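# Swap the cartridge in a sealant gun

## Task

Remove the spent cartridge from the sealant gun and set it down so it lies still on the table. Then fit the fresh cartridge into the gun with its front end seated almost fully in the cup of the front ring and its nozzle poking out through that ring. The plunger rod is already pulled back and may stay that way. The loaded gun must end up lying on the table itself, not leaning or resting on any other object. Finally, state that the job is complete.

## Robot and tools

Robot: two seven-joint arms, left_arm and right_arm, each ending in a two-finger gripper with a wrist camera. The left arm's base sits at about (+0.061, +0.289, 0) m and the right arm's at (-0.063, -0.432, 0) m in the scene frame. That frame has its origin at table-top height between the arms, +x out over the table, +z up, and the left arm on the +y side. Printed hand poses are in each arm's own base frame. Motion offsets are along the axes of that arm's current Hand target. The gripper's fingers point along its +z and open and close along its y. end_effector_position marks the middle of the closed pads (66 mm long); fingertips extend about 33 mm past it.

execute_actions(actions, cameras): actions is a list of actions. Each action is a table of up to 15 rows, one row per 1/30 s step; a short table repeats its final row. Every row is a single list of 20 numbers, each in [-1, 1], covering both arms: left dx, dy, dz, rx, ry, rz, gripper position, force_limit, speed, activate, then the same ten for the right arm. The six pose numbers are an offset, not a pose: they count from the Hand target held when the action began (every row counts from that same start, not from the row before), with 1.0 meaning 0.6 m or 180 degrees, and rx, ry, rz forming one rotation vector. Sending the same offset twice moves twice. Zeros on all six mean no new motion for that arm. Gripper position: +1 fully open (140 mm), about -0.8 pads touching, -1 close until blocked. force_limit and speed are scales from -1 to +1 (softer/slower to harder/faster; both start at +1). Keep activate at 0; set 1 only if the gripper fault reads 7 or 13, with nothing touching the outside of the fingers. Always resend each gripper's current position, force_limit and speed, since a 0 there is itself a command. An empty actions list returns images and a full status.

move(target, speed, blend, stop_force, zero, blocking, cameras): target is one 20-number row laid out as above, or a list of up to 15 such rows. Each row's pose numbers are offsets from the Hand targets at the start of the move (not from the previous row), same scale and axes. speed is in m/s, 0.002 to 2 (default 0.25), one value or one per target. blend in metres rounds corners between list targets; 0 stops at each. stop_force (20 to 40 N, one value for both arms) ends an arm's path when it feels that much push against its travel; aim a few centimetres past the contact and go slowly. Leave it out when backing away from something the gripper presses on, and do not rely on it while the gripper rotates. zero (only with stop_force) chooses whether force counts from a fresh zero. blocking=false returns early while the move continues (not allowed with stop_force). Paths do not avoid obstacles or the other arm. The result adds a move: line, e.g. done, off_target, moving, held, fault, plus limits such as paced or held.

wait(seconds): lets time pass (0 to 3600 s) with no new commands. stop(): brakes a running move. zoom_image(camera, region): closer view of [x0, y0, x1, y1] pixels (at most 504 by 504) from the newest image of cam_head_left, cam_head_right, cam_high, cam_low, cam_left_wrist or cam_right_wrist (all 672x504). clear_fault(arm): clears a reported torque or force fault on left_arm or right_arm. finished_scene(scene): ends the scene, with scene given as the current scene's integer number.

Results: Hand target is the last commanded pose after clipping (the controller limits each step to 70 mm and 16 degrees from the measured pose); the next offsets count from it. The gripper often rests a little short; resend the gap as an offset. object_status: 0 moving, 1 blocked while opening, 2 blocked while closing (a grip), 3 reached the command or pads met. Check for 2 after closing. position_measured is in counts: 3 fully open, about 75 = 100 mm, 139 = 60 mm, 200 = 20 mm, 230 pads touching. Also reported: joint positions and torques, external joint torques, flange force along the gripper's x y z, wrist depth grids (7x7 cells, distances ahead of the camera, '-' for no value), and fault or MOTOR HOT lines.

Grip with the outer quarter of the pads near the fingertips; grips nearer the palm let the fingers fold, holding narrow parts loosely or squeezing wide ones too hard. Pressing fingertips into a surface also folds them. To grip harder, raise force_limit and nudge position from -1 to -0.98.

Avoid: any contact force reaching 85 N or wrist torques reaching 11 N m (the arm stops until clear_fault); joints past their ranges or moving too fast; fast moves into contact; hard grips on parts still resting on something; dropping parts or releasing them while moving; the two grippers or arms striking each other; anything leaving the table. Long stretched poses or pushing against an unreachable pose overheat motors and trigger a brake stop. Loose objects may occasionally be nudged by outside pushes, so recheck positions with the cameras.

Each tool is called after "Emit:" by a JSON object that holds its "method" and its "body".

## Session

Emit:
{"method": "execute_actions", "body": {"actions": []}}

Scene clock: 0.00 s.
left_arm: end_effector_position=(+0.0253, -0.2342, +0.3060) position_measured=3 object_status=3 fault=0 end_effector_quat_wxyz=(-0.115, -0.489, +0.862, +0.063) | right_arm: end_effector_position=(+0.3051, +0.1158, +0.2778) position_measured=3 object_status=3 fault=0 end_effector_quat_wxyz=(-0.042, +0.885, -0.202, -0.418)
Joint positions: left_arm=[-1.231 -1 0.065 -2.657 -0.192 1.565 -0.651] | right_arm=[0.101 0.041 -0.047 -1.995 0.306 1.221 -1.089]
Joint velocities: within noise
Joint torques (N m): no reading
External joint torques (N m): no reading
Flange force (N): no reading
Wrist depth (mm): cam_left_wrist=[356 366 378 394 410 428 447 / 374 386 400 421 437 454 473 / 392 125 423 442 460 478 130 / - 109 445 466 439 448 116 / - 456 474 500 372 346 583 / - 485 509 535 532 264 213 / - 524 550 573 614 293 197] | cam_right_wrist=[332 338 347 356 361 373 381 / 400 410 420 433 442 419 447 / 505 511 537 555 572 413 557 / 601 659 724 769 800 407 351 / 582 131 1017 2425 2904 2627 119 / - 114 - 2829 2566 354 299 / - 564 - 2982 2596 331 293]
Hand target: left_arm +0.0253, -0.2342, +0.3060; -0.115, -0.489, +0.862, +0.063 | right_arm +0.3051, +0.1158, +0.2778; -0.042, +0.885, -0.202, -0.418
Tool commands: left_gripper/position=+1.0 left_gripper/force_limit=+1.0 left_gripper/speed=+1.0 left_gripper/activate=+0.0 right_gripper/position=+1.0 right_gripper/force_limit=+1.0 right_gripper/speed=+1.0 right_gripper/activate=+0.0

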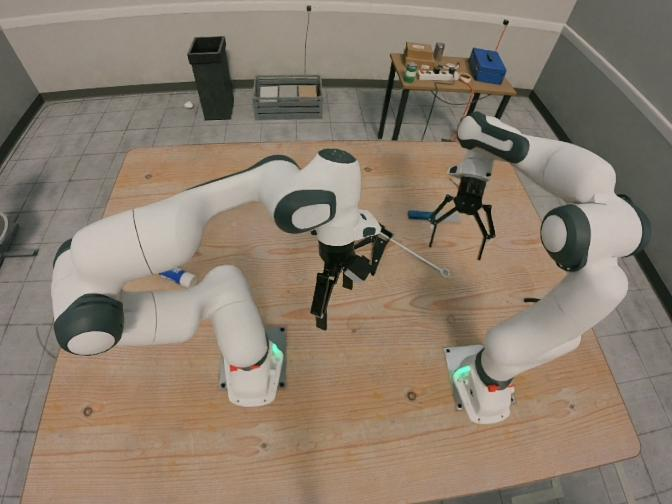

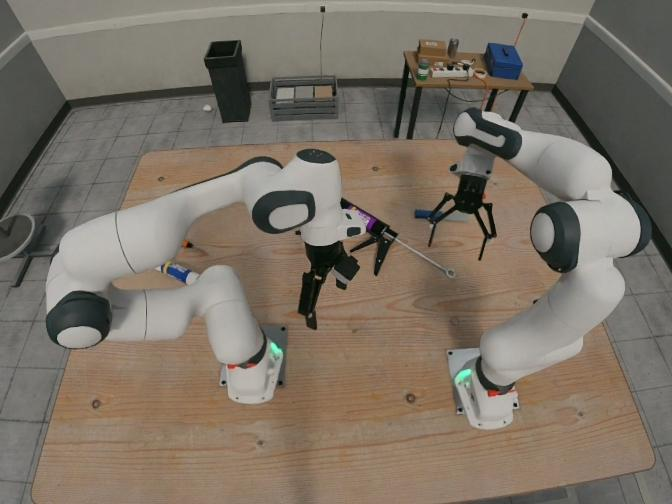

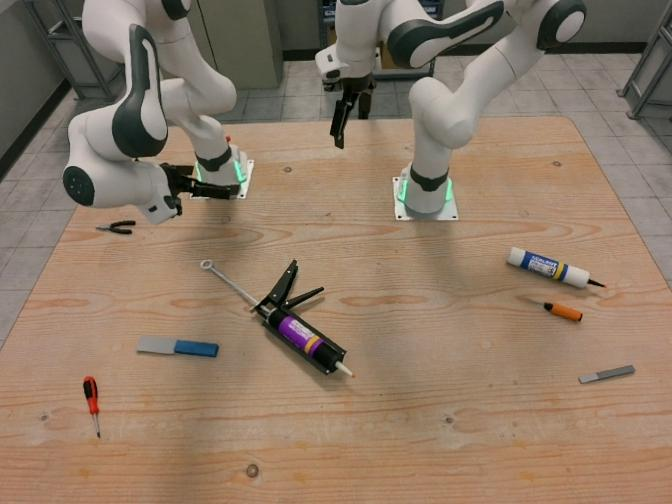

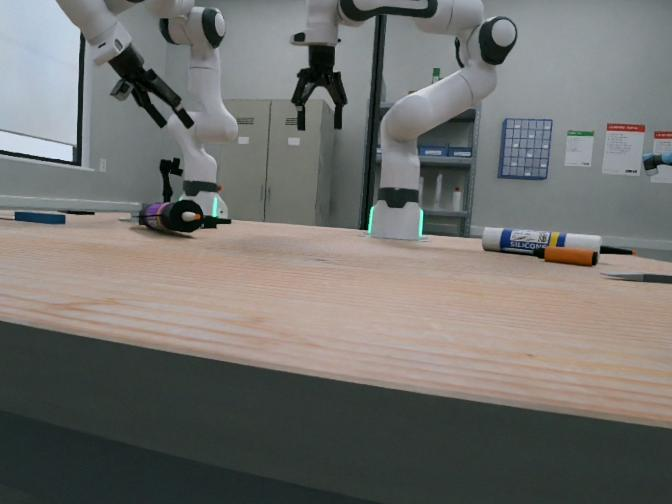

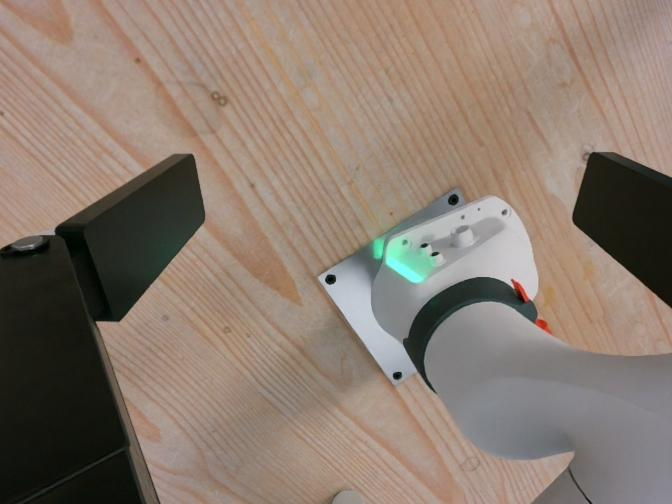

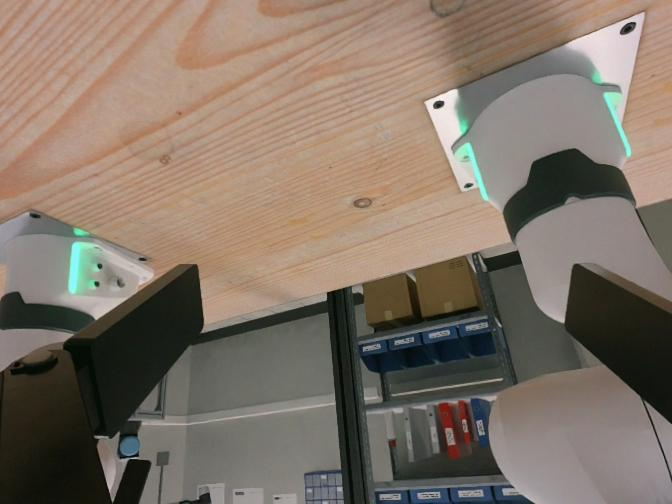

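Emit:
{"method": "zoom_image", "body": {"camera": "cam_high", "region": [180, 240, 380, 400]}}

Emit:
{"method": "zoom_image", "body": {"camera": "cam_high", "region": [480, 220, 660, 350]}}

Emit:
{"method": "zoom_image", "body": {"camera": "cam_low", "region": [100, 170, 300, 260]}}

Emit:
{"method": "zoom_image", "body": {"camera": "cam_head_right", "region": [280, 160, 500, 320]}}

Scaled by 2.520.

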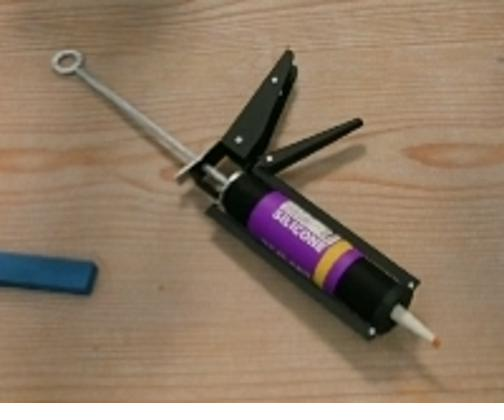

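Scaled by 2.800.

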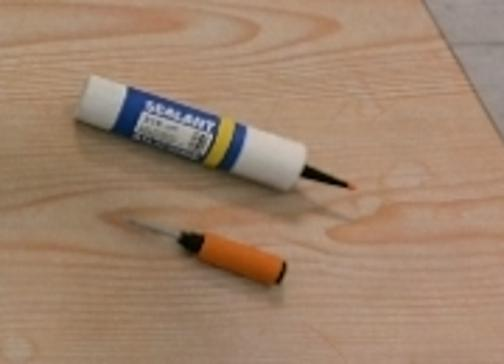

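Scaled by 2.520.

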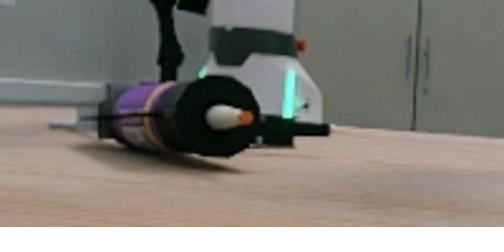

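Scaled by 2.291.

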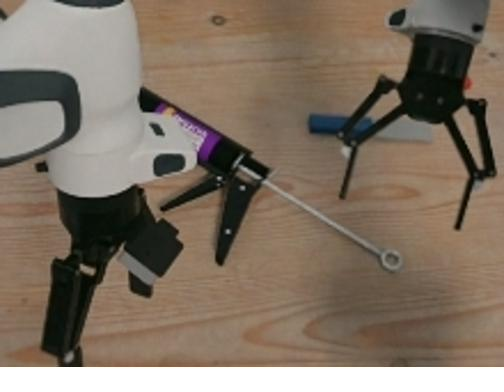

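Emit:
{"method": "move", "body": {"target": [[-0.368,-0.345,-0.155,0.0759,-0.0359,-0.0711,1,1,1,0, 0.082,-0.419,-0.342,0.271,0.161,0.539,1,1,1,0],[-0.782,-0.227,-0.187,0.0759,-0.0359,-0.0711,1,1,1,0, 0.082,-0.419,-0.342,0.271,0.161,0.539,1,1,1,0],[-0.995,0.163,-0.128,0.0759,-0.0359,-0.0711,1,1,1,0, 0.082,-0.419,-0.342,0.271,0.161,0.539,1,1,1,0]], "blend": [0.08,0.08,0], "speed": 0.35, "cameras": ["all"]}}

Scene clock: 178.30 s.
left_arm: end_effector_position=(+0.2598, +0.3280, +0.3190) position_measured=3 object_status=3 fault=0 end_effector_quat_wxyz=(-0.001, -0.590, +0.807, -0.001) | right_arm: end_effector_position=(+0.5804, +0.2804, +0.3499) position_measured=3 object_status=3 fault=0 end_effector_quat_wxyz=(+0.001, -0.425, +0.905, +0.001)
Joint positions: left_arm=[-0.696 -1.25 0.933 -2.172 0.919 1.277 0.375] | right_arm=[0.433 0.282 0.02 -1.361 -0.003 1.644 1.144]
Joint velocities: left_arm=[0.002 -0.001 -0.001 -0.001 0 -0.001 0.006] | right_arm=[within noise]
Joint torques (N m): left_arm=[-0.51 19.91 -24.23 12.38 1.13 2.45 0.18] | right_arm=[1.99 -39.77 0.11 25.69 0.91 2.41 0.15]
External joint torques (N m): left_arm=[-0.54 0.73 -0.19 0.28 0.42 -0.08 0.18] | right_arm=[1.97 1.42 -0.31 1.54 0.13 -0.05 0.15]
Flange force (N): left_arm=[-2.4 -1.8 -1.8] | right_arm=[-13.9 -3.9 -6.1]
Wrist depth (mm): cam_left_wrist=[401 396 394 376 385 379 374 / 439 430 422 392 410 407 401 / 469 125 452 453 448 440 130 / - 108 509 500 487 486 116 / - 572 561 554 539 1416 1455 / - 646 1711 1670 1657 1632 1561 / - 1962 1980 1843 1797 1738 1724] | cam_right_wrist=[456 450 452 444 443 441 432 / 478 476 468 462 454 455 453 / 504 495 495 485 474 475 474 / 528 517 513 505 497 500 490 / 541 131 541 531 527 523 119 / - 569 569 566 562 549 119 / - 608 603 593 589 585 579]
Hand target: left_arm +0.2597, +0.3286, +0.3197; +0.000, -0.588, +0.809, +0.000 | right_arm +0.5799, +0.2802, +0.3498; +0.000, -0.422, +0.907, +0.000
Off the commanded pose: left_arm 0.001 m, 0 deg | right_arm 0.001 m, 0 deg.
move: done; limits=paced

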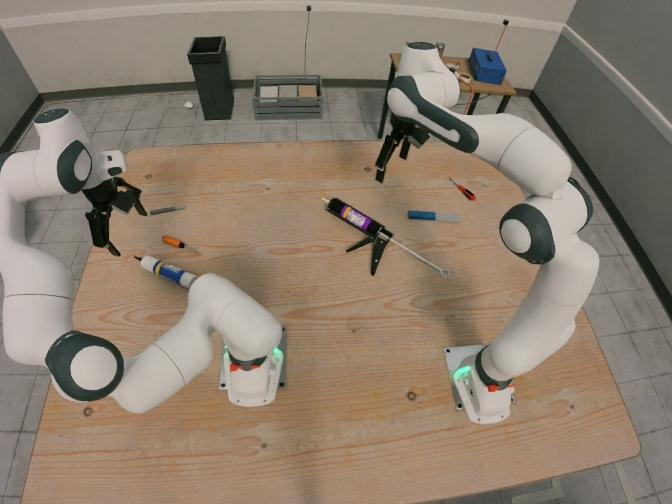

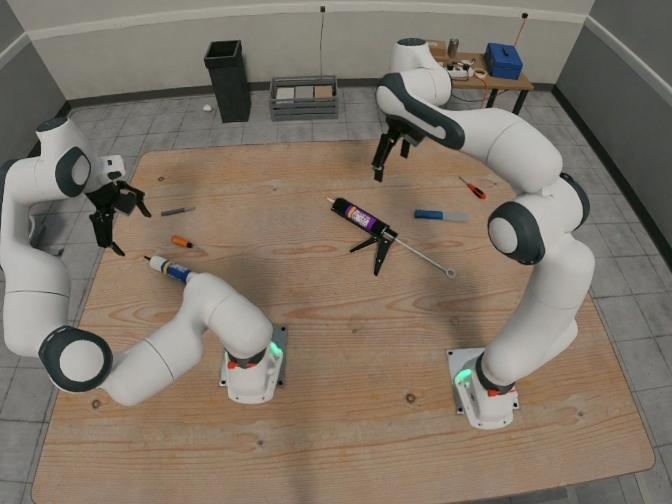

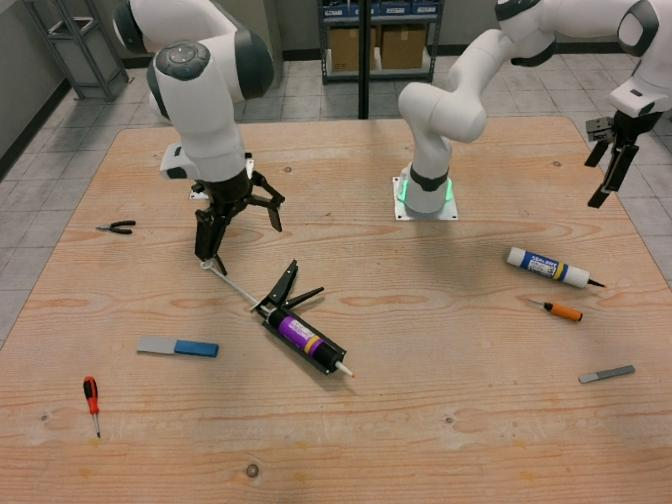

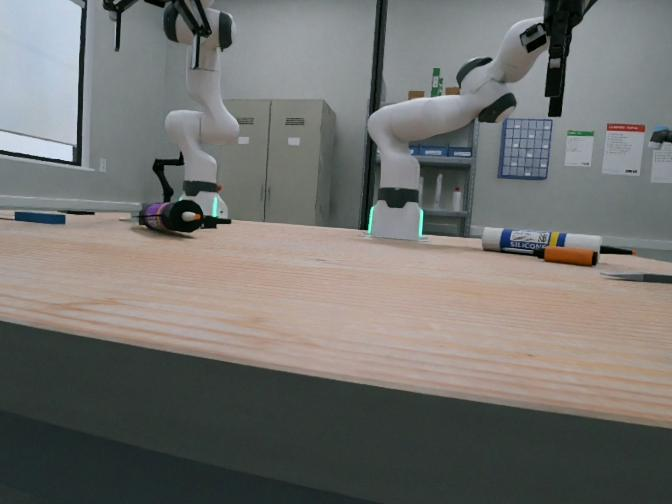

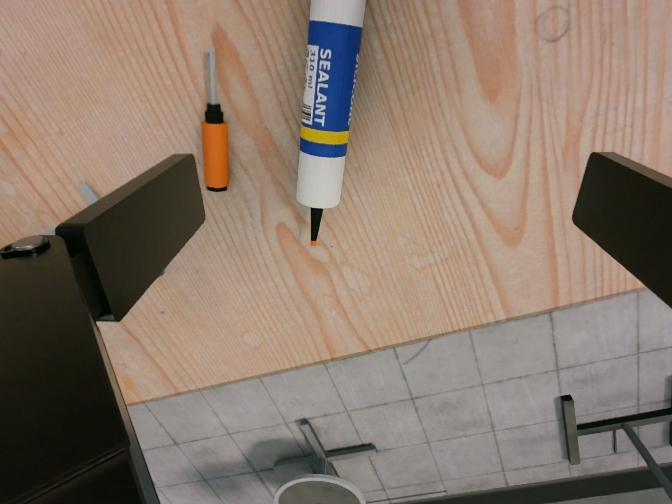

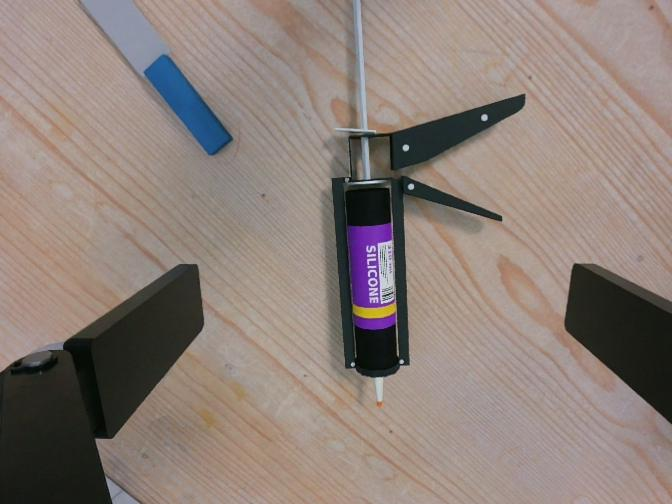

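Emit:
{"method": "zoom_image", "body": {"camera": "cam_right_wrist", "region": [300, 110, 460, 250]}}

Emit:
{"method": "zoom_image", "body": {"camera": "cam_right_wrist", "region": [300, 270, 460, 420]}}

Scaled by 3.150.

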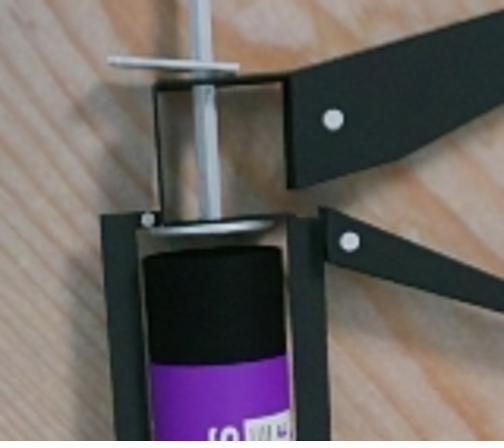

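Scaled by 3.150.

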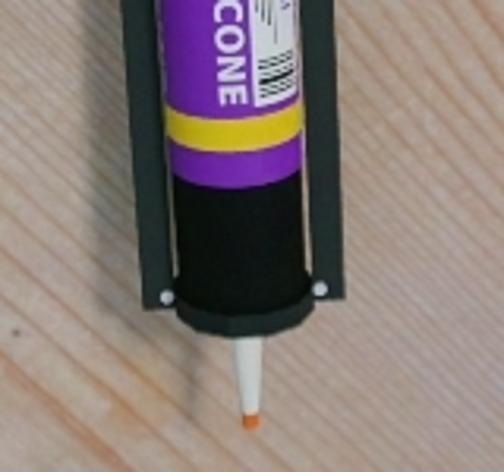

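Emit:
{"method": "zoom_image", "body": {"camera": "cam_low", "region": [120, 190, 240, 245]}}

Emit:
{"method": "zoom_image", "body": {"camera": "cam_high", "region": [240, 290, 360, 390]}}

Scaled by 4.200.

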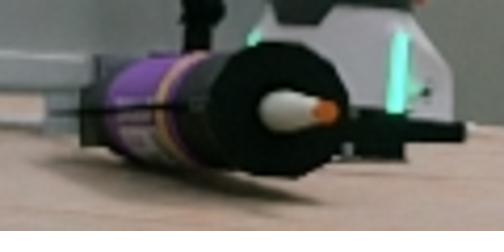

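Scaled by 4.200.

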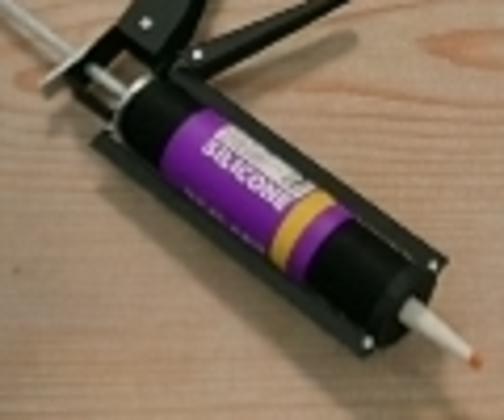

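Emit:
{"method": "move", "body": {"target": [0,-0.0117,0.366,0,0,0.0333,0.175,0,0,0, -0.17,0.077,0.25,0,0,-0.0389,0.175,0,0,0], "speed": 0.25, "cameras": ["cam_left_wrist","cam_right_wrist","cam_low"]}}

Scene clock: 339.60 s.
left_arm: end_effector_position=(+0.2650, +0.3264, +0.1003) position_measured=107 object_status=3 fault=0 end_effector_quat_wxyz=(-0.002, -0.547, +0.837, +0.000) | right_arm: end_effector_position=(+0.6086, +0.3871, +0.1982) position_measured=107 object_status=3 fault=0 end_effector_quat_wxyz=(-0.003, -0.479, +0.878, +0.001)
Joint positions: left_arm=[-0.634 -1.486 1.354 -2.5 1.344 1.507 0.403] | right_arm=[0.527 0.589 0.055 -1.278 -0.029 1.859 1.152]
Joint torques (N m): left_arm=[-0.46 19.94 -26 4.93 1.06 2.78 0.26] | right_arm=[2.45 -48.97 1.18 26.05 0.85 2.79 0.05]
External joint torques (N m): left_arm=[-0.49 1.19 0.58 -0.05 0.32 0.27 0.26] | right_arm=[2.25 1.31 -0.32 1.45 0.09 0.35 0.05]
Flange force (N): left_arm=[-2.2 -1.8 1.8] | right_arm=[-14.7 -3.9 -1.7]
Wrist depth (mm): cam_left_wrist=[204 202 194 162 195 192 190 / 222 219 210 175 210 208 204 / 241 233 129 191 229 138 219 / - 87 112 212 250 115 73 / - 75 273 266 275 266 - / - - 315 312 306 291 - / - - - 355 348 - -] | cam_right_wrist=[313 312 307 301 298 300 298 / 327 325 320 291 315 312 310 / 342 340 336 287 330 326 323 / 357 355 348 294 344 337 338 / 372 364 120 331 363 127 350 / - - 384 382 377 - - / - - 406 403 401 - -]
Hand target: left_arm +0.2663, +0.3263, +0.1001; +0.000, -0.545, +0.839, +0.000 | right_arm +0.6100, +0.3881, +0.1998; +0.000, -0.477, +0.879, +0.000
Off the commanded pose: left_arm 0.001 m, 0 deg | right_arm 0.002 m, 0 deg.
move: done
Images, in order (width x height): cam_low 672x504, cam_left_wrist 672x504, cam_right_wrist 672x504.

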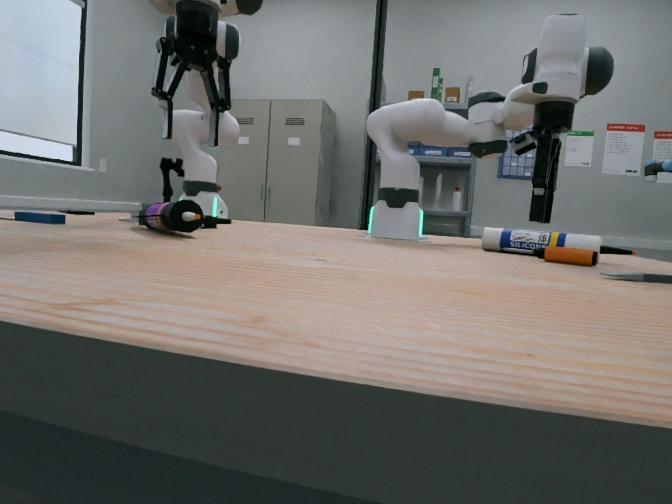

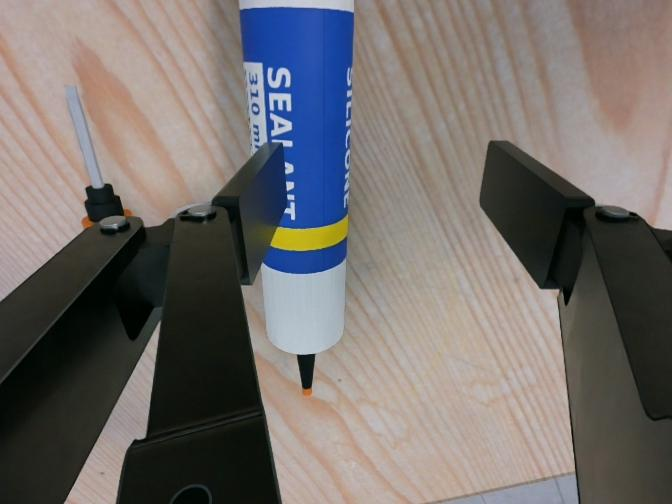

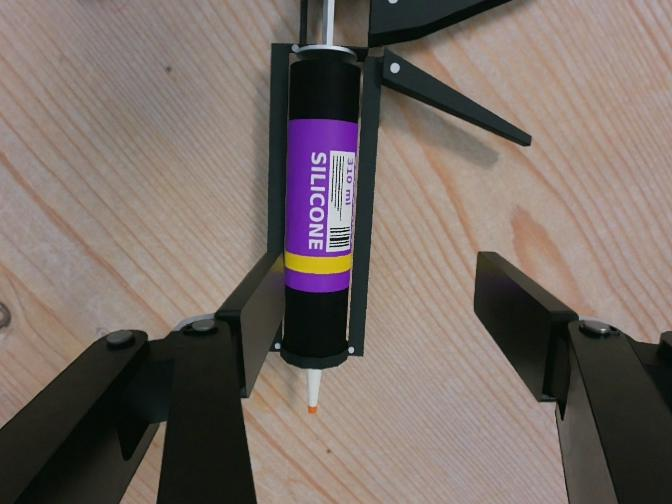

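Emit:
{"method": "move", "body": {"target": [0,-0.0633,0.0667,0,0,0.0056,0.175,0,0,0, 0,-0.06,0.2083,0,0,0.0115,0.175,0,0,0], "speed": 0.12, "cameras": ["cam_left_wrist","cam_right_wrist","cam_low"]}}

Scene clock: 394.73 s.
left_arm: end_effector_position=(+0.2999, +0.3104, +0.0602) position_measured=107 object_status=3 fault=0 end_effector_quat_wxyz=(-0.002, -0.535, +0.845, +0.000) | right_arm: end_effector_position=(+0.6381, +0.3676, +0.0729) position_measured=107 object_status=3 fault=0 end_effector_quat_wxyz=(-0.004, -0.460, +0.888, +0.000)
Joint positions: left_arm=[-0.74 -1.488 1.463 -2.488 1.433 1.569 0.351] | right_arm=[0.497 0.749 0.036 -1.334 -0.029 2.076 1.152]
Joint velocities: left_arm=[0 0.001 0 -0.001 0.001 0.002 -0.005] | right_arm=[0 0 0 0.001 0 0.004 -0.001]
Joint torques (N m): left_arm=[-0.53 20.62 -26.69 3.64 1.17 2.86 -0.13] | right_arm=[1.36 -51.87 1.63 25.35 0.8 2.74 -0.12]
External joint torques (N m): left_arm=[-0.5 1.35 0.58 0.37 0.43 0.34 -0.13] | right_arm=[1.27 1.25 0.26 1.43 0.12 0.3 -0.12]
Flange force (N): left_arm=[-2.4 -2.7 2.1] | right_arm=[-12.9 -4.5 1.1]
Wrist depth (mm): cam_left_wrist=[167 165 164 122 121 158 155 / 180 178 177 132 133 171 168 / 197 192 129 144 151 137 180 / - 87 112 161 168 115 73 / - 75 232 177 217 220 - / - - 261 247 251 243 - / - - - 293 285 - -] | cam_right_wrist=[194 193 191 151 165 158 181 / 203 201 199 157 168 193 192 / 213 211 207 160 175 202 200 / 221 220 216 167 168 209 210 / 231 226 121 174 186 127 214 / - - 238 181 196 230 - / - - 251 202 246 245 -]
Hand target: left_arm +0.3010, +0.3109, +0.0601; +0.000, -0.537, +0.843, +0.000 | right_arm +0.6401, +0.3685, +0.0748; +0.000, -0.461, +0.888, +0.000
Off the commanded pose: left_arm 0.001 m, 0 deg | right_arm 0.003 m, 0 deg.
move: done
Images, in order (width x height): cam_low 672x504, cam_left_wrist 672x504, cam_right_wrist 672x504.

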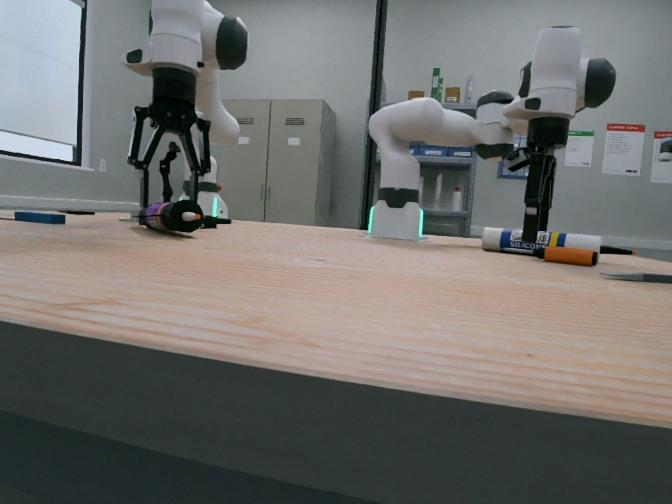

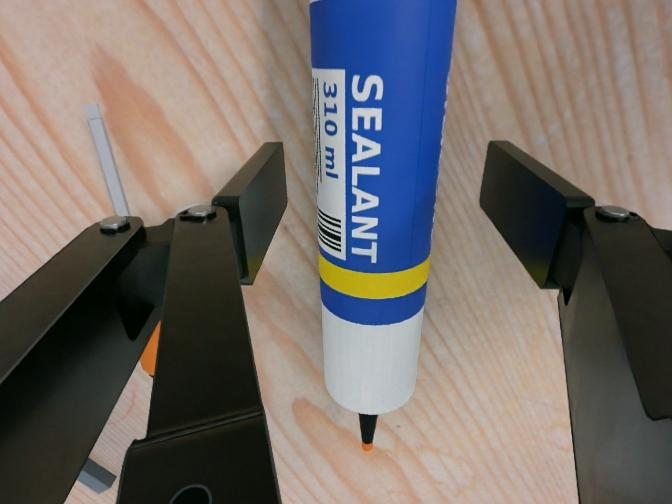

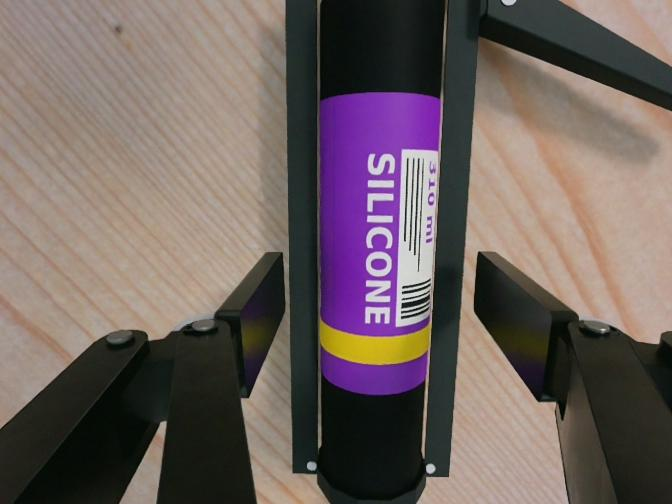

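Emit:
{"method": "zoom_image", "body": {"camera": "cam_low", "region": [110, 170, 240, 245]}}

Emit:
{"method": "zoom_image", "body": {"camera": "cam_low", "region": [470, 190, 620, 275]}}

Scaled by 3.877.

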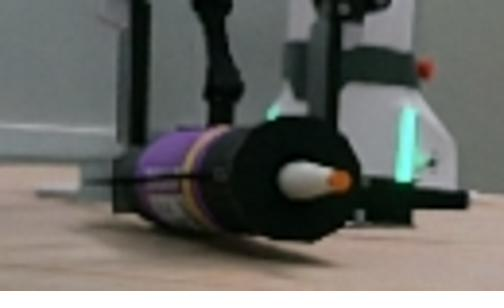

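Scaled by 3.360.

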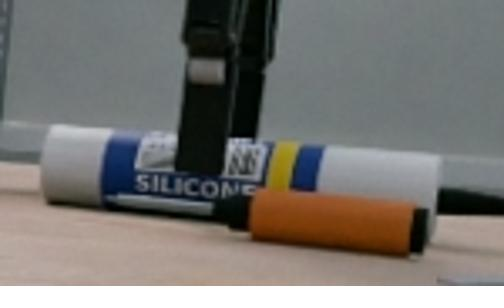

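Emit:
{"method": "move", "body": {"target": [0,0,0,0,0,0,-1,0,-1,0, 0,0.003,0.015,0,0,0,0.175,0,0,0], "speed": 0.06}}

Emit:
{"method": "move", "body": {"target": [0,0,0,0,0,0,-1,0,-1,0, 0,0,0,0,0,0,-1,-0.3,-1,0], "cameras": ["cam_left_wrist","cam_right_wrist","cam_low"]}}

Scene clock: 432.23 s.
left_arm: end_effector_position=(+0.3003, +0.3104, +0.0604) position_measured=159 object_status=0 fault=0 end_effector_quat_wxyz=(-0.001, -0.535, +0.845, +0.000) | right_arm: end_effector_position=(+0.6386, +0.3681, +0.0657) position_measured=107 object_status=3 fault=0 end_effector_quat_wxyz=(-0.002, -0.460, +0.888, +0.000)
Joint positions: left_arm=[-0.74 -1.488 1.463 -2.488 1.433 1.57 0.349] | right_arm=[0.497 0.756 0.036 -1.342 -0.029 2.094 1.152]
Joint torques (N m): left_arm=[-0.4 20.84 -25.69 3.86 1.12 2.87 -0.08] | right_arm=[1.76 -51.86 1.69 24.78 0.78 2.75 -0.11]
External joint torques (N m): left_arm=[-0.46 1.54 1.52 0.6 0.38 0.36 -0.08] | right_arm=[1.38 1.54 0.1 0.81 0.1 0.29 -0.11]
Flange force (N): left_arm=[-3.5 -3.0 4.3] | right_arm=[-10.2 -3.0 2.0]
Wrist depth (mm): cam_left_wrist=[167 166 163 125 121 158 156 / 182 179 178 137 131 171 168 / 198 194 189 140 140 181 182 / 214 77 82 153 154 85 82 / - 72 - 171 185 - - / - 64 - 192 253 - - / - - - 291 287 - -] | cam_right_wrist=[187 186 185 159 142 160 152 / 196 194 193 156 144 187 184 / 205 203 200 150 154 195 192 / 215 212 209 156 158 201 202 / 223 219 120 164 171 127 207 / - - 231 187 186 225 - / - - 243 179 194 237 -]
Hand target: left_arm +0.3010, +0.3109, +0.0601; +0.000, -0.537, +0.843, +0.000 | right_arm +0.6386, +0.3695, +0.0658; +0.000, -0.461, +0.888, +0.000
Off the commanded pose: left_arm 0.001 m, 0 deg | right_arm 0.001 m, 0 deg.
move: done

Scene clock: 433.63 s.
left_arm: end_effector_position=(+0.3003, +0.3104, +0.0604) position_measured=159 object_status=2 fault=0 end_effector_quat_wxyz=(-0.001, -0.535, +0.845, +0.000) | right_arm: end_effector_position=(+0.6386, +0.3681, +0.0657) position_measured=159 object_status=0 fault=0 end_effector_quat_wxyz=(-0.002, -0.460, +0.888, +0.000)
Joint positions: left_arm=[-0.74 -1.488 1.463 -2.488 1.433 1.57 0.349] | right_arm=[0.497 0.756 0.036 -1.342 -0.029 2.095 1.152]
Joint torques (N m): left_arm=[-0.41 20.87 -25.72 3.79 1.12 2.87 -0.22] | right_arm=[1.85 -51.76 1.74 24.78 0.83 2.72 -0.18]
External joint torques (N m): left_arm=[-0.4 1.63 1.46 0.53 0.39 0.35 -0.22] | right_arm=[1.62 1.38 0.26 0.95 0.15 0.28 -0.18]
Flange force (N): left_arm=[-3.0 -3.0 4.2] | right_arm=[-10.6 -3.0 1.7]
Wrist depth (mm): cam_left_wrist=[167 166 163 125 121 158 155 / 182 179 178 137 132 171 168 / 198 194 189 141 140 181 181 / 213 77 82 153 154 85 83 / - 72 - 173 178 - - / - 64 - 193 247 - - / - - - 290 286 - -] | cam_right_wrist=[188 186 184 159 145 161 152 / 195 194 192 158 145 186 184 / 205 202 201 151 153 195 193 / 214 212 210 155 155 204 200 / 225 220 111 159 155 108 207 / - - - 169 167 - - / - - - 173 179 - -]
Hand target: left_arm +0.3010, +0.3109, +0.0601; +0.000, -0.537, +0.843, +0.000 | right_arm +0.6386, +0.3695, +0.0658; +0.000, -0.461, +0.888, +0.000
Off the commanded pose: left_arm 0.001 m, 0 deg | right_arm 0.001 m, 0 deg.
move: done
Images, in order (width x height): cam_low 672x504, cam_left_wrist 672x504, cam_right_wrist 672x504.

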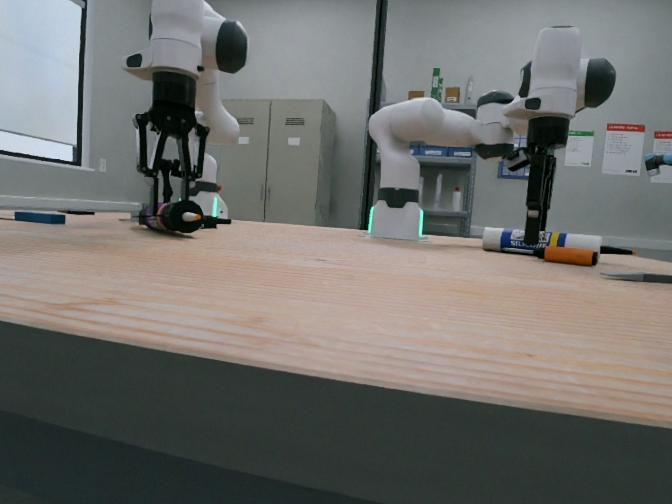

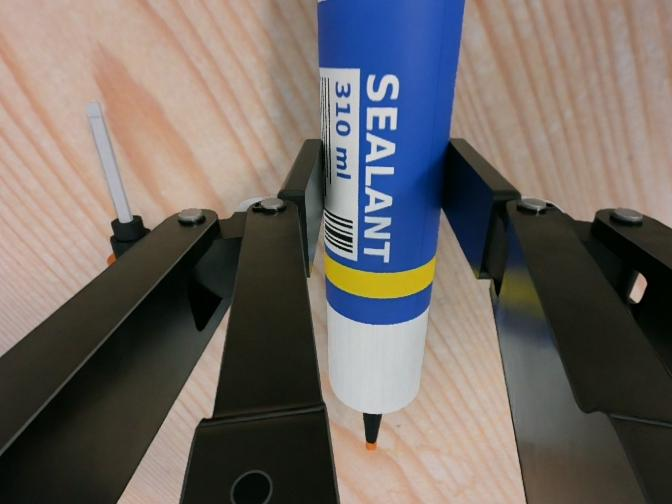

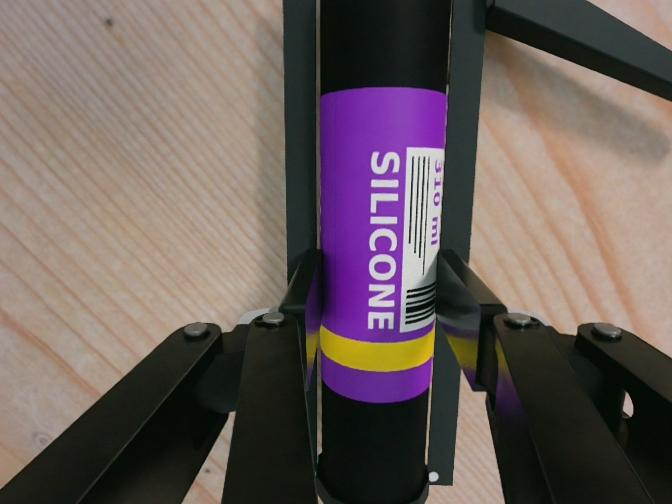

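Emit:
{"method": "move", "body": {"target": [0,0,-0.25,0,0,0,-1,0,-1,0, 0.015,0,0,0,0,0,-1,-0.3,-1,0], "speed": 0.08, "cameras": ["cam_left_wrist","cam_right_wrist","cam_high"]}}

Scene clock: 447.60 s.
left_arm: end_effector_position=(+0.3003, +0.3109, +0.2080) position_measured=159 object_status=2 fault=0 end_effector_quat_wxyz=(-0.002, -0.539, +0.842, +0.000) | right_arm: end_effector_position=(+0.6326, +0.3628, +0.0650) position_measured=159 object_status=2 fault=0 end_effector_quat_wxyz=(-0.001, -0.459, +0.888, +0.000)
Joint positions: left_arm=[-0.789 -1.396 1.128 -2.343 1.129 1.386 0.362] | right_arm=[0.493 0.728 0.037 -1.394 -0.029 2.118 1.152]
Joint velocities: left_arm=[0.001 -0.001 -0.001 0 -0.001 -0.005 0.002] | right_arm=[within noise]
Joint torques (N m): left_arm=[-0.42 21.84 -28.35 9.91 0.13 2.86 0.18] | right_arm=[1.01 -51.71 1.51 24.07 0.72 2.51 -0.22]
External joint torques (N m): left_arm=[-0.5 1.78 -2.04 1.03 -0.6 0.35 0.18] | right_arm=[0.74 0.63 -0.01 0.41 0.06 0.08 -0.22]
Flange force (N): left_arm=[-2.0 -3.0 -7.9] | right_arm=[-4.6 -1.5 0.7]
Wrist depth (mm): cam_left_wrist=[302 299 296 122 121 284 281 / 327 324 319 133 131 307 302 / 356 353 334 141 140 325 325 / 385 76 82 153 152 85 83 / - 72 - 173 176 - - / - 64 - 194 193 - - / - - - 1684 1657 - -] | cam_right_wrist=[186 186 183 151 145 151 174 / 195 193 191 156 146 186 184 / 205 202 199 150 151 194 191 / 214 212 210 156 155 202 200 / 225 220 111 159 155 108 207 / - - - 168 167 - - / - - - 177 194 - -]
Hand target: left_arm +0.3011, +0.3110, +0.2101; +0.000, -0.537, +0.843, +0.000 | right_arm +0.6334, +0.3622, +0.0658; +0.000, -0.461, +0.888, +0.000
Off the commanded pose: left_arm 0.002 m, 0 deg | right_arm 0.001 m, 0 deg.
move: done
Images, in order (width x height): cam_high 672x504, cam_left_wrist 672x504, cam_right_wrist 672x504.

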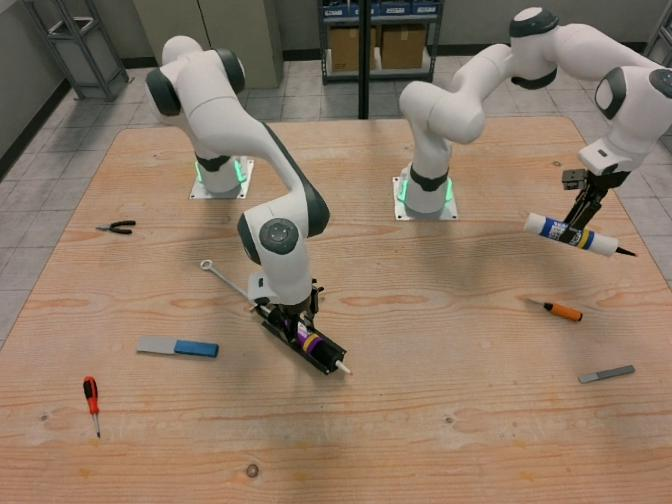

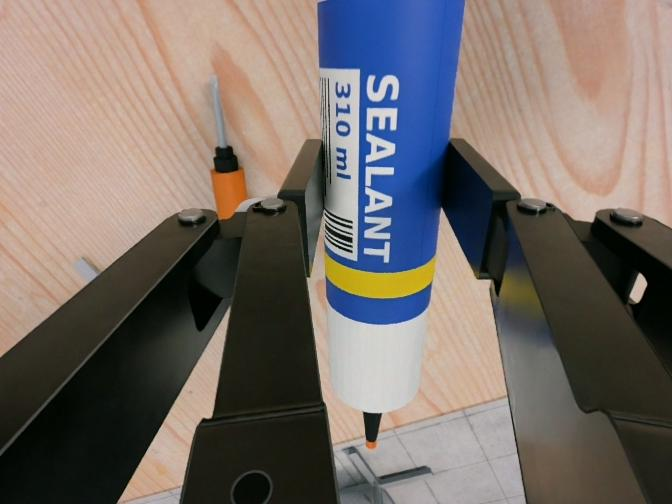

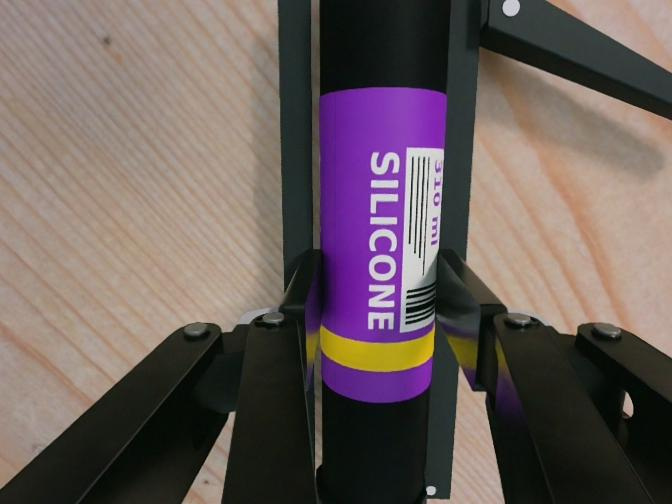

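Emit:
{"method": "move", "body": {"target": [[0,0,0,0,0,0,-1,0,-1,0, -0.0088,0,-0.0213,0,0.0389,0,-1,-0.3,-1,0],[0,0,0,0,0,0,-1,0,-1,0, -0.0277,0,-0.0522,0,0.1,0,-1,-0.3,-1,0]], "speed": 0.04, "blend": 0.002, "cameras": ["cam_low","cam_right_wrist","cam_high"]}}

Scene clock: 482.33 s.
left_arm: end_effector_position=(+0.2999, +0.3108, +0.2079) position_measured=159 object_status=2 fault=0 end_effector_quat_wxyz=(-0.002, -0.539, +0.842, +0.001) | right_arm: end_effector_position=(+0.6412, +0.3740, +0.0929) position_measured=159 object_status=2 fault=0 end_effector_quat_wxyz=(-0.088, -0.464, +0.879, -0.067)
Joint positions: left_arm=[-0.789 -1.396 1.128 -2.343 1.129 1.384 0.362] | right_arm=[0.599 1.174 -0.067 -0.505 -0.058 1.492 1.168]
Joint torques (N m): left_arm=[-0.53 21.25 -28.29 9.8 0.35 2.78 0.24] | right_arm=[2.59 -58.96 -1.12 25.78 0.5 2.17 0.11]
External joint torques (N m): left_arm=[-0.6 1.21 -1.94 0.9 -0.39 0.26 0.24] | right_arm=[2.8 0.02 -0.71 1.88 0.08 0.23 0.11]
Flange force (N): left_arm=[-1.8 -2.3 -6.9] | right_arm=[0.0 0.0 0.0]
Wrist depth (mm): cam_left_wrist=[302 298 294 121 121 284 281 / 324 323 321 133 131 306 303 / 354 352 336 141 139 325 326 / 386 76 82 154 153 84 83 / - 72 - 173 176 - - / - 64 - 195 201 - - / - - - 1697 1657 - -] | cam_right_wrist=[250 245 241 138 138 224 220 / 251 247 241 150 145 207 220 / 252 248 243 152 149 228 224 / 254 249 245 155 154 228 225 / 256 251 111 159 155 108 225 / - - - 169 172 - - / - - - 178 189 - -]
Hand target: left_arm +0.3011, +0.3110, +0.2101; +0.000, -0.537, +0.843, +0.000 | right_arm +0.6430, +0.3758, +0.0971; -0.139, -0.455, +0.877, -0.072
Off the commanded pose: left_arm 0.002 m, 0 deg | right_arm 0.005 m, 6 deg.
elbow stopped short (right arm): the move would have taken joint 4 (elbow) straighter than the controller allows.
move: off_target (right_arm)
Images, in order (width x height): cam_high 672x504, cam_low 672x504, cam_right_wrist 672x504.

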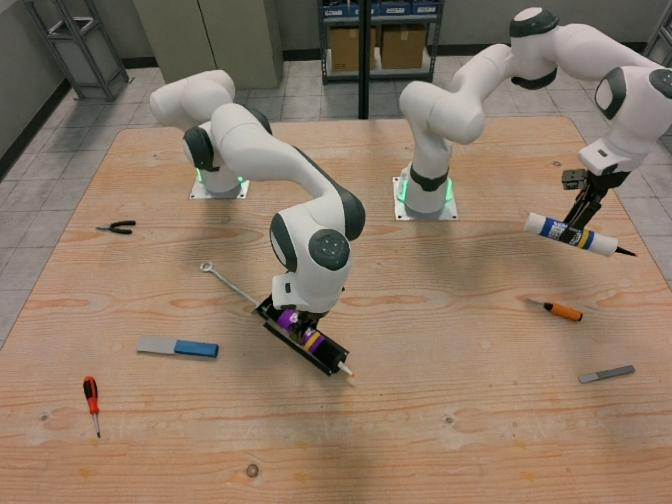

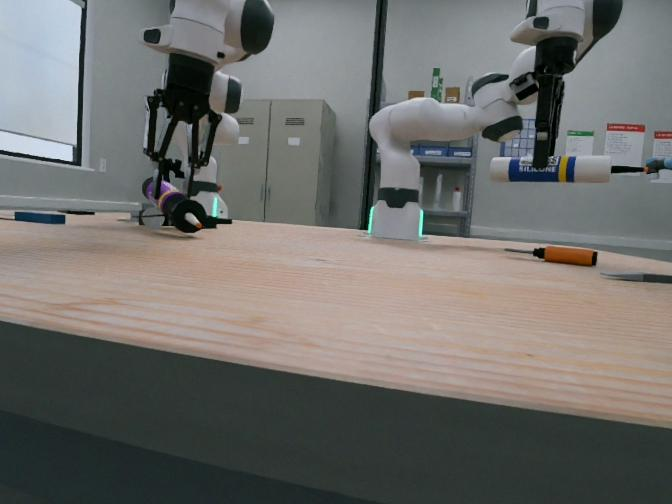

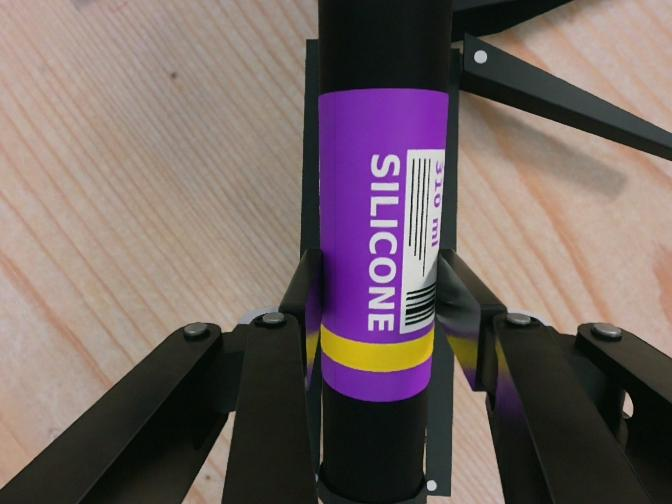

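Emit:
{"method": "move", "body": {"target": [[0,0,0,0,0,0,-1,0,-1,0, 0.0068,0,-0.0048,0,-0.022,0,-1,-0.3,-1,0],[0,0,0,0,0,0,-1,0,-1,0, 0.0933,0,-0.0012,0,-0.022,0,-1,-0.3,-1,0],[0,0,0,0,0,0,-1,0,-1,0, 0.178,0,-0.047,0,-0.022,0,-1,-0.3,-1,0]], "speed": 0.06, "blend": 0.003, "cameras": ["cam_low","cam_right_wrist","cam_high"]}}

Scene clock: 517.70 s.
left_arm: end_effector_position=(+0.2999, +0.3108, +0.2079) position_measured=159 object_status=2 fault=0 end_effector_quat_wxyz=(-0.002, -0.539, +0.842, +0.001) | right_arm: end_effector_position=(+0.5877, +0.3005, +0.1558) position_measured=159 object_status=2 fault=0 end_effector_quat_wxyz=(-0.111, -0.453, +0.883, -0.055)
Joint positions: left_arm=[-0.789 -1.396 1.128 -2.343 1.129 1.384 0.362] | right_arm=[0.563 0.646 -0.063 -1.268 -0.065 1.686 1.145]
Joint velocities: left_arm=[within noise] | right_arm=[0 0 -0.001 -0.002 -0.001 0.004 -0.004]
Joint torques (N m): left_arm=[-0.52 21.2 -28.28 9.82 0.33 2.82 0.2] | right_arm=[1.34 -50.31 -0.77 24.35 0.35 2.13 -0.4]
External joint torques (N m): left_arm=[-0.55 1.22 -2.04 0.99 -0.39 0.32 0.2] | right_arm=[1.2 0.94 -0.16 0.29 -0.16 0.32 -0.41]
Flange force (N): left_arm=[-1.8 -2.3 -7.1] | right_arm=[-4.8 -1.5 -0.5]
Wrist depth (mm): cam_left_wrist=[300 298 295 121 121 284 282 / 327 323 318 133 131 305 302 / 356 353 335 141 140 326 325 / 385 76 82 151 152 85 83 / - 72 - 173 171 - - / - 64 - 194 193 - - / - - - 1620 1711 - -] | cam_right_wrist=[304 310 306 137 138 297 292 / 312 308 306 149 147 296 292 / 315 309 307 149 149 295 293 / 313 310 306 154 154 296 293 / 315 310 103 159 156 108 292 / - - - 169 169 - - / - - - 178 181 - -]
Hand target: left_arm +0.3011, +0.3110, +0.2101; +0.000, -0.537, +0.843, +0.000 | right_arm +0.5896, +0.2998, +0.1570; -0.109, -0.457, +0.881, -0.056
Off the commanded pose: left_arm 0.002 m, 0 deg | right_arm 0.002 m, 1 deg.
elbow stopped short (right arm): the move would have taken joint 4 (elbow) straighter than the controller allows.
move: done
Images, in order (width x height): cam_high 672x504, cam_low 672x504, cam_right_wrist 672x504.

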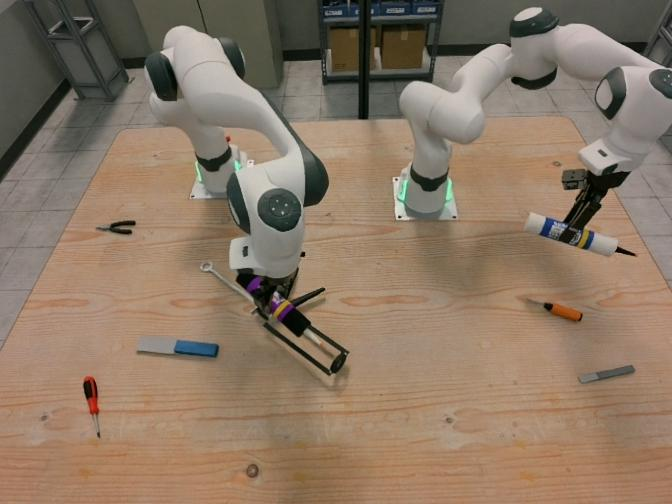

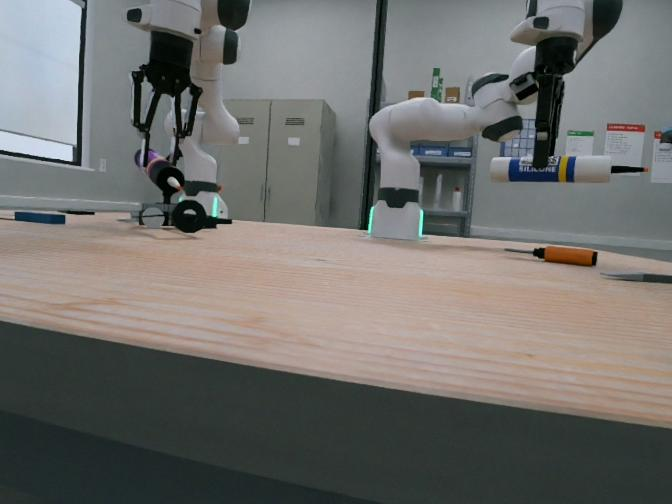

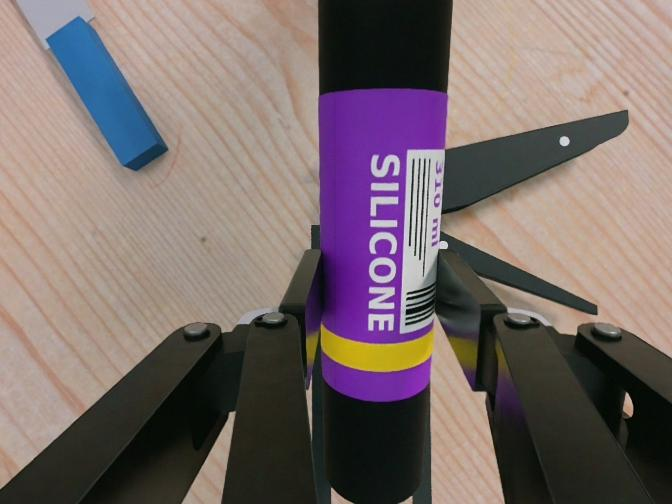

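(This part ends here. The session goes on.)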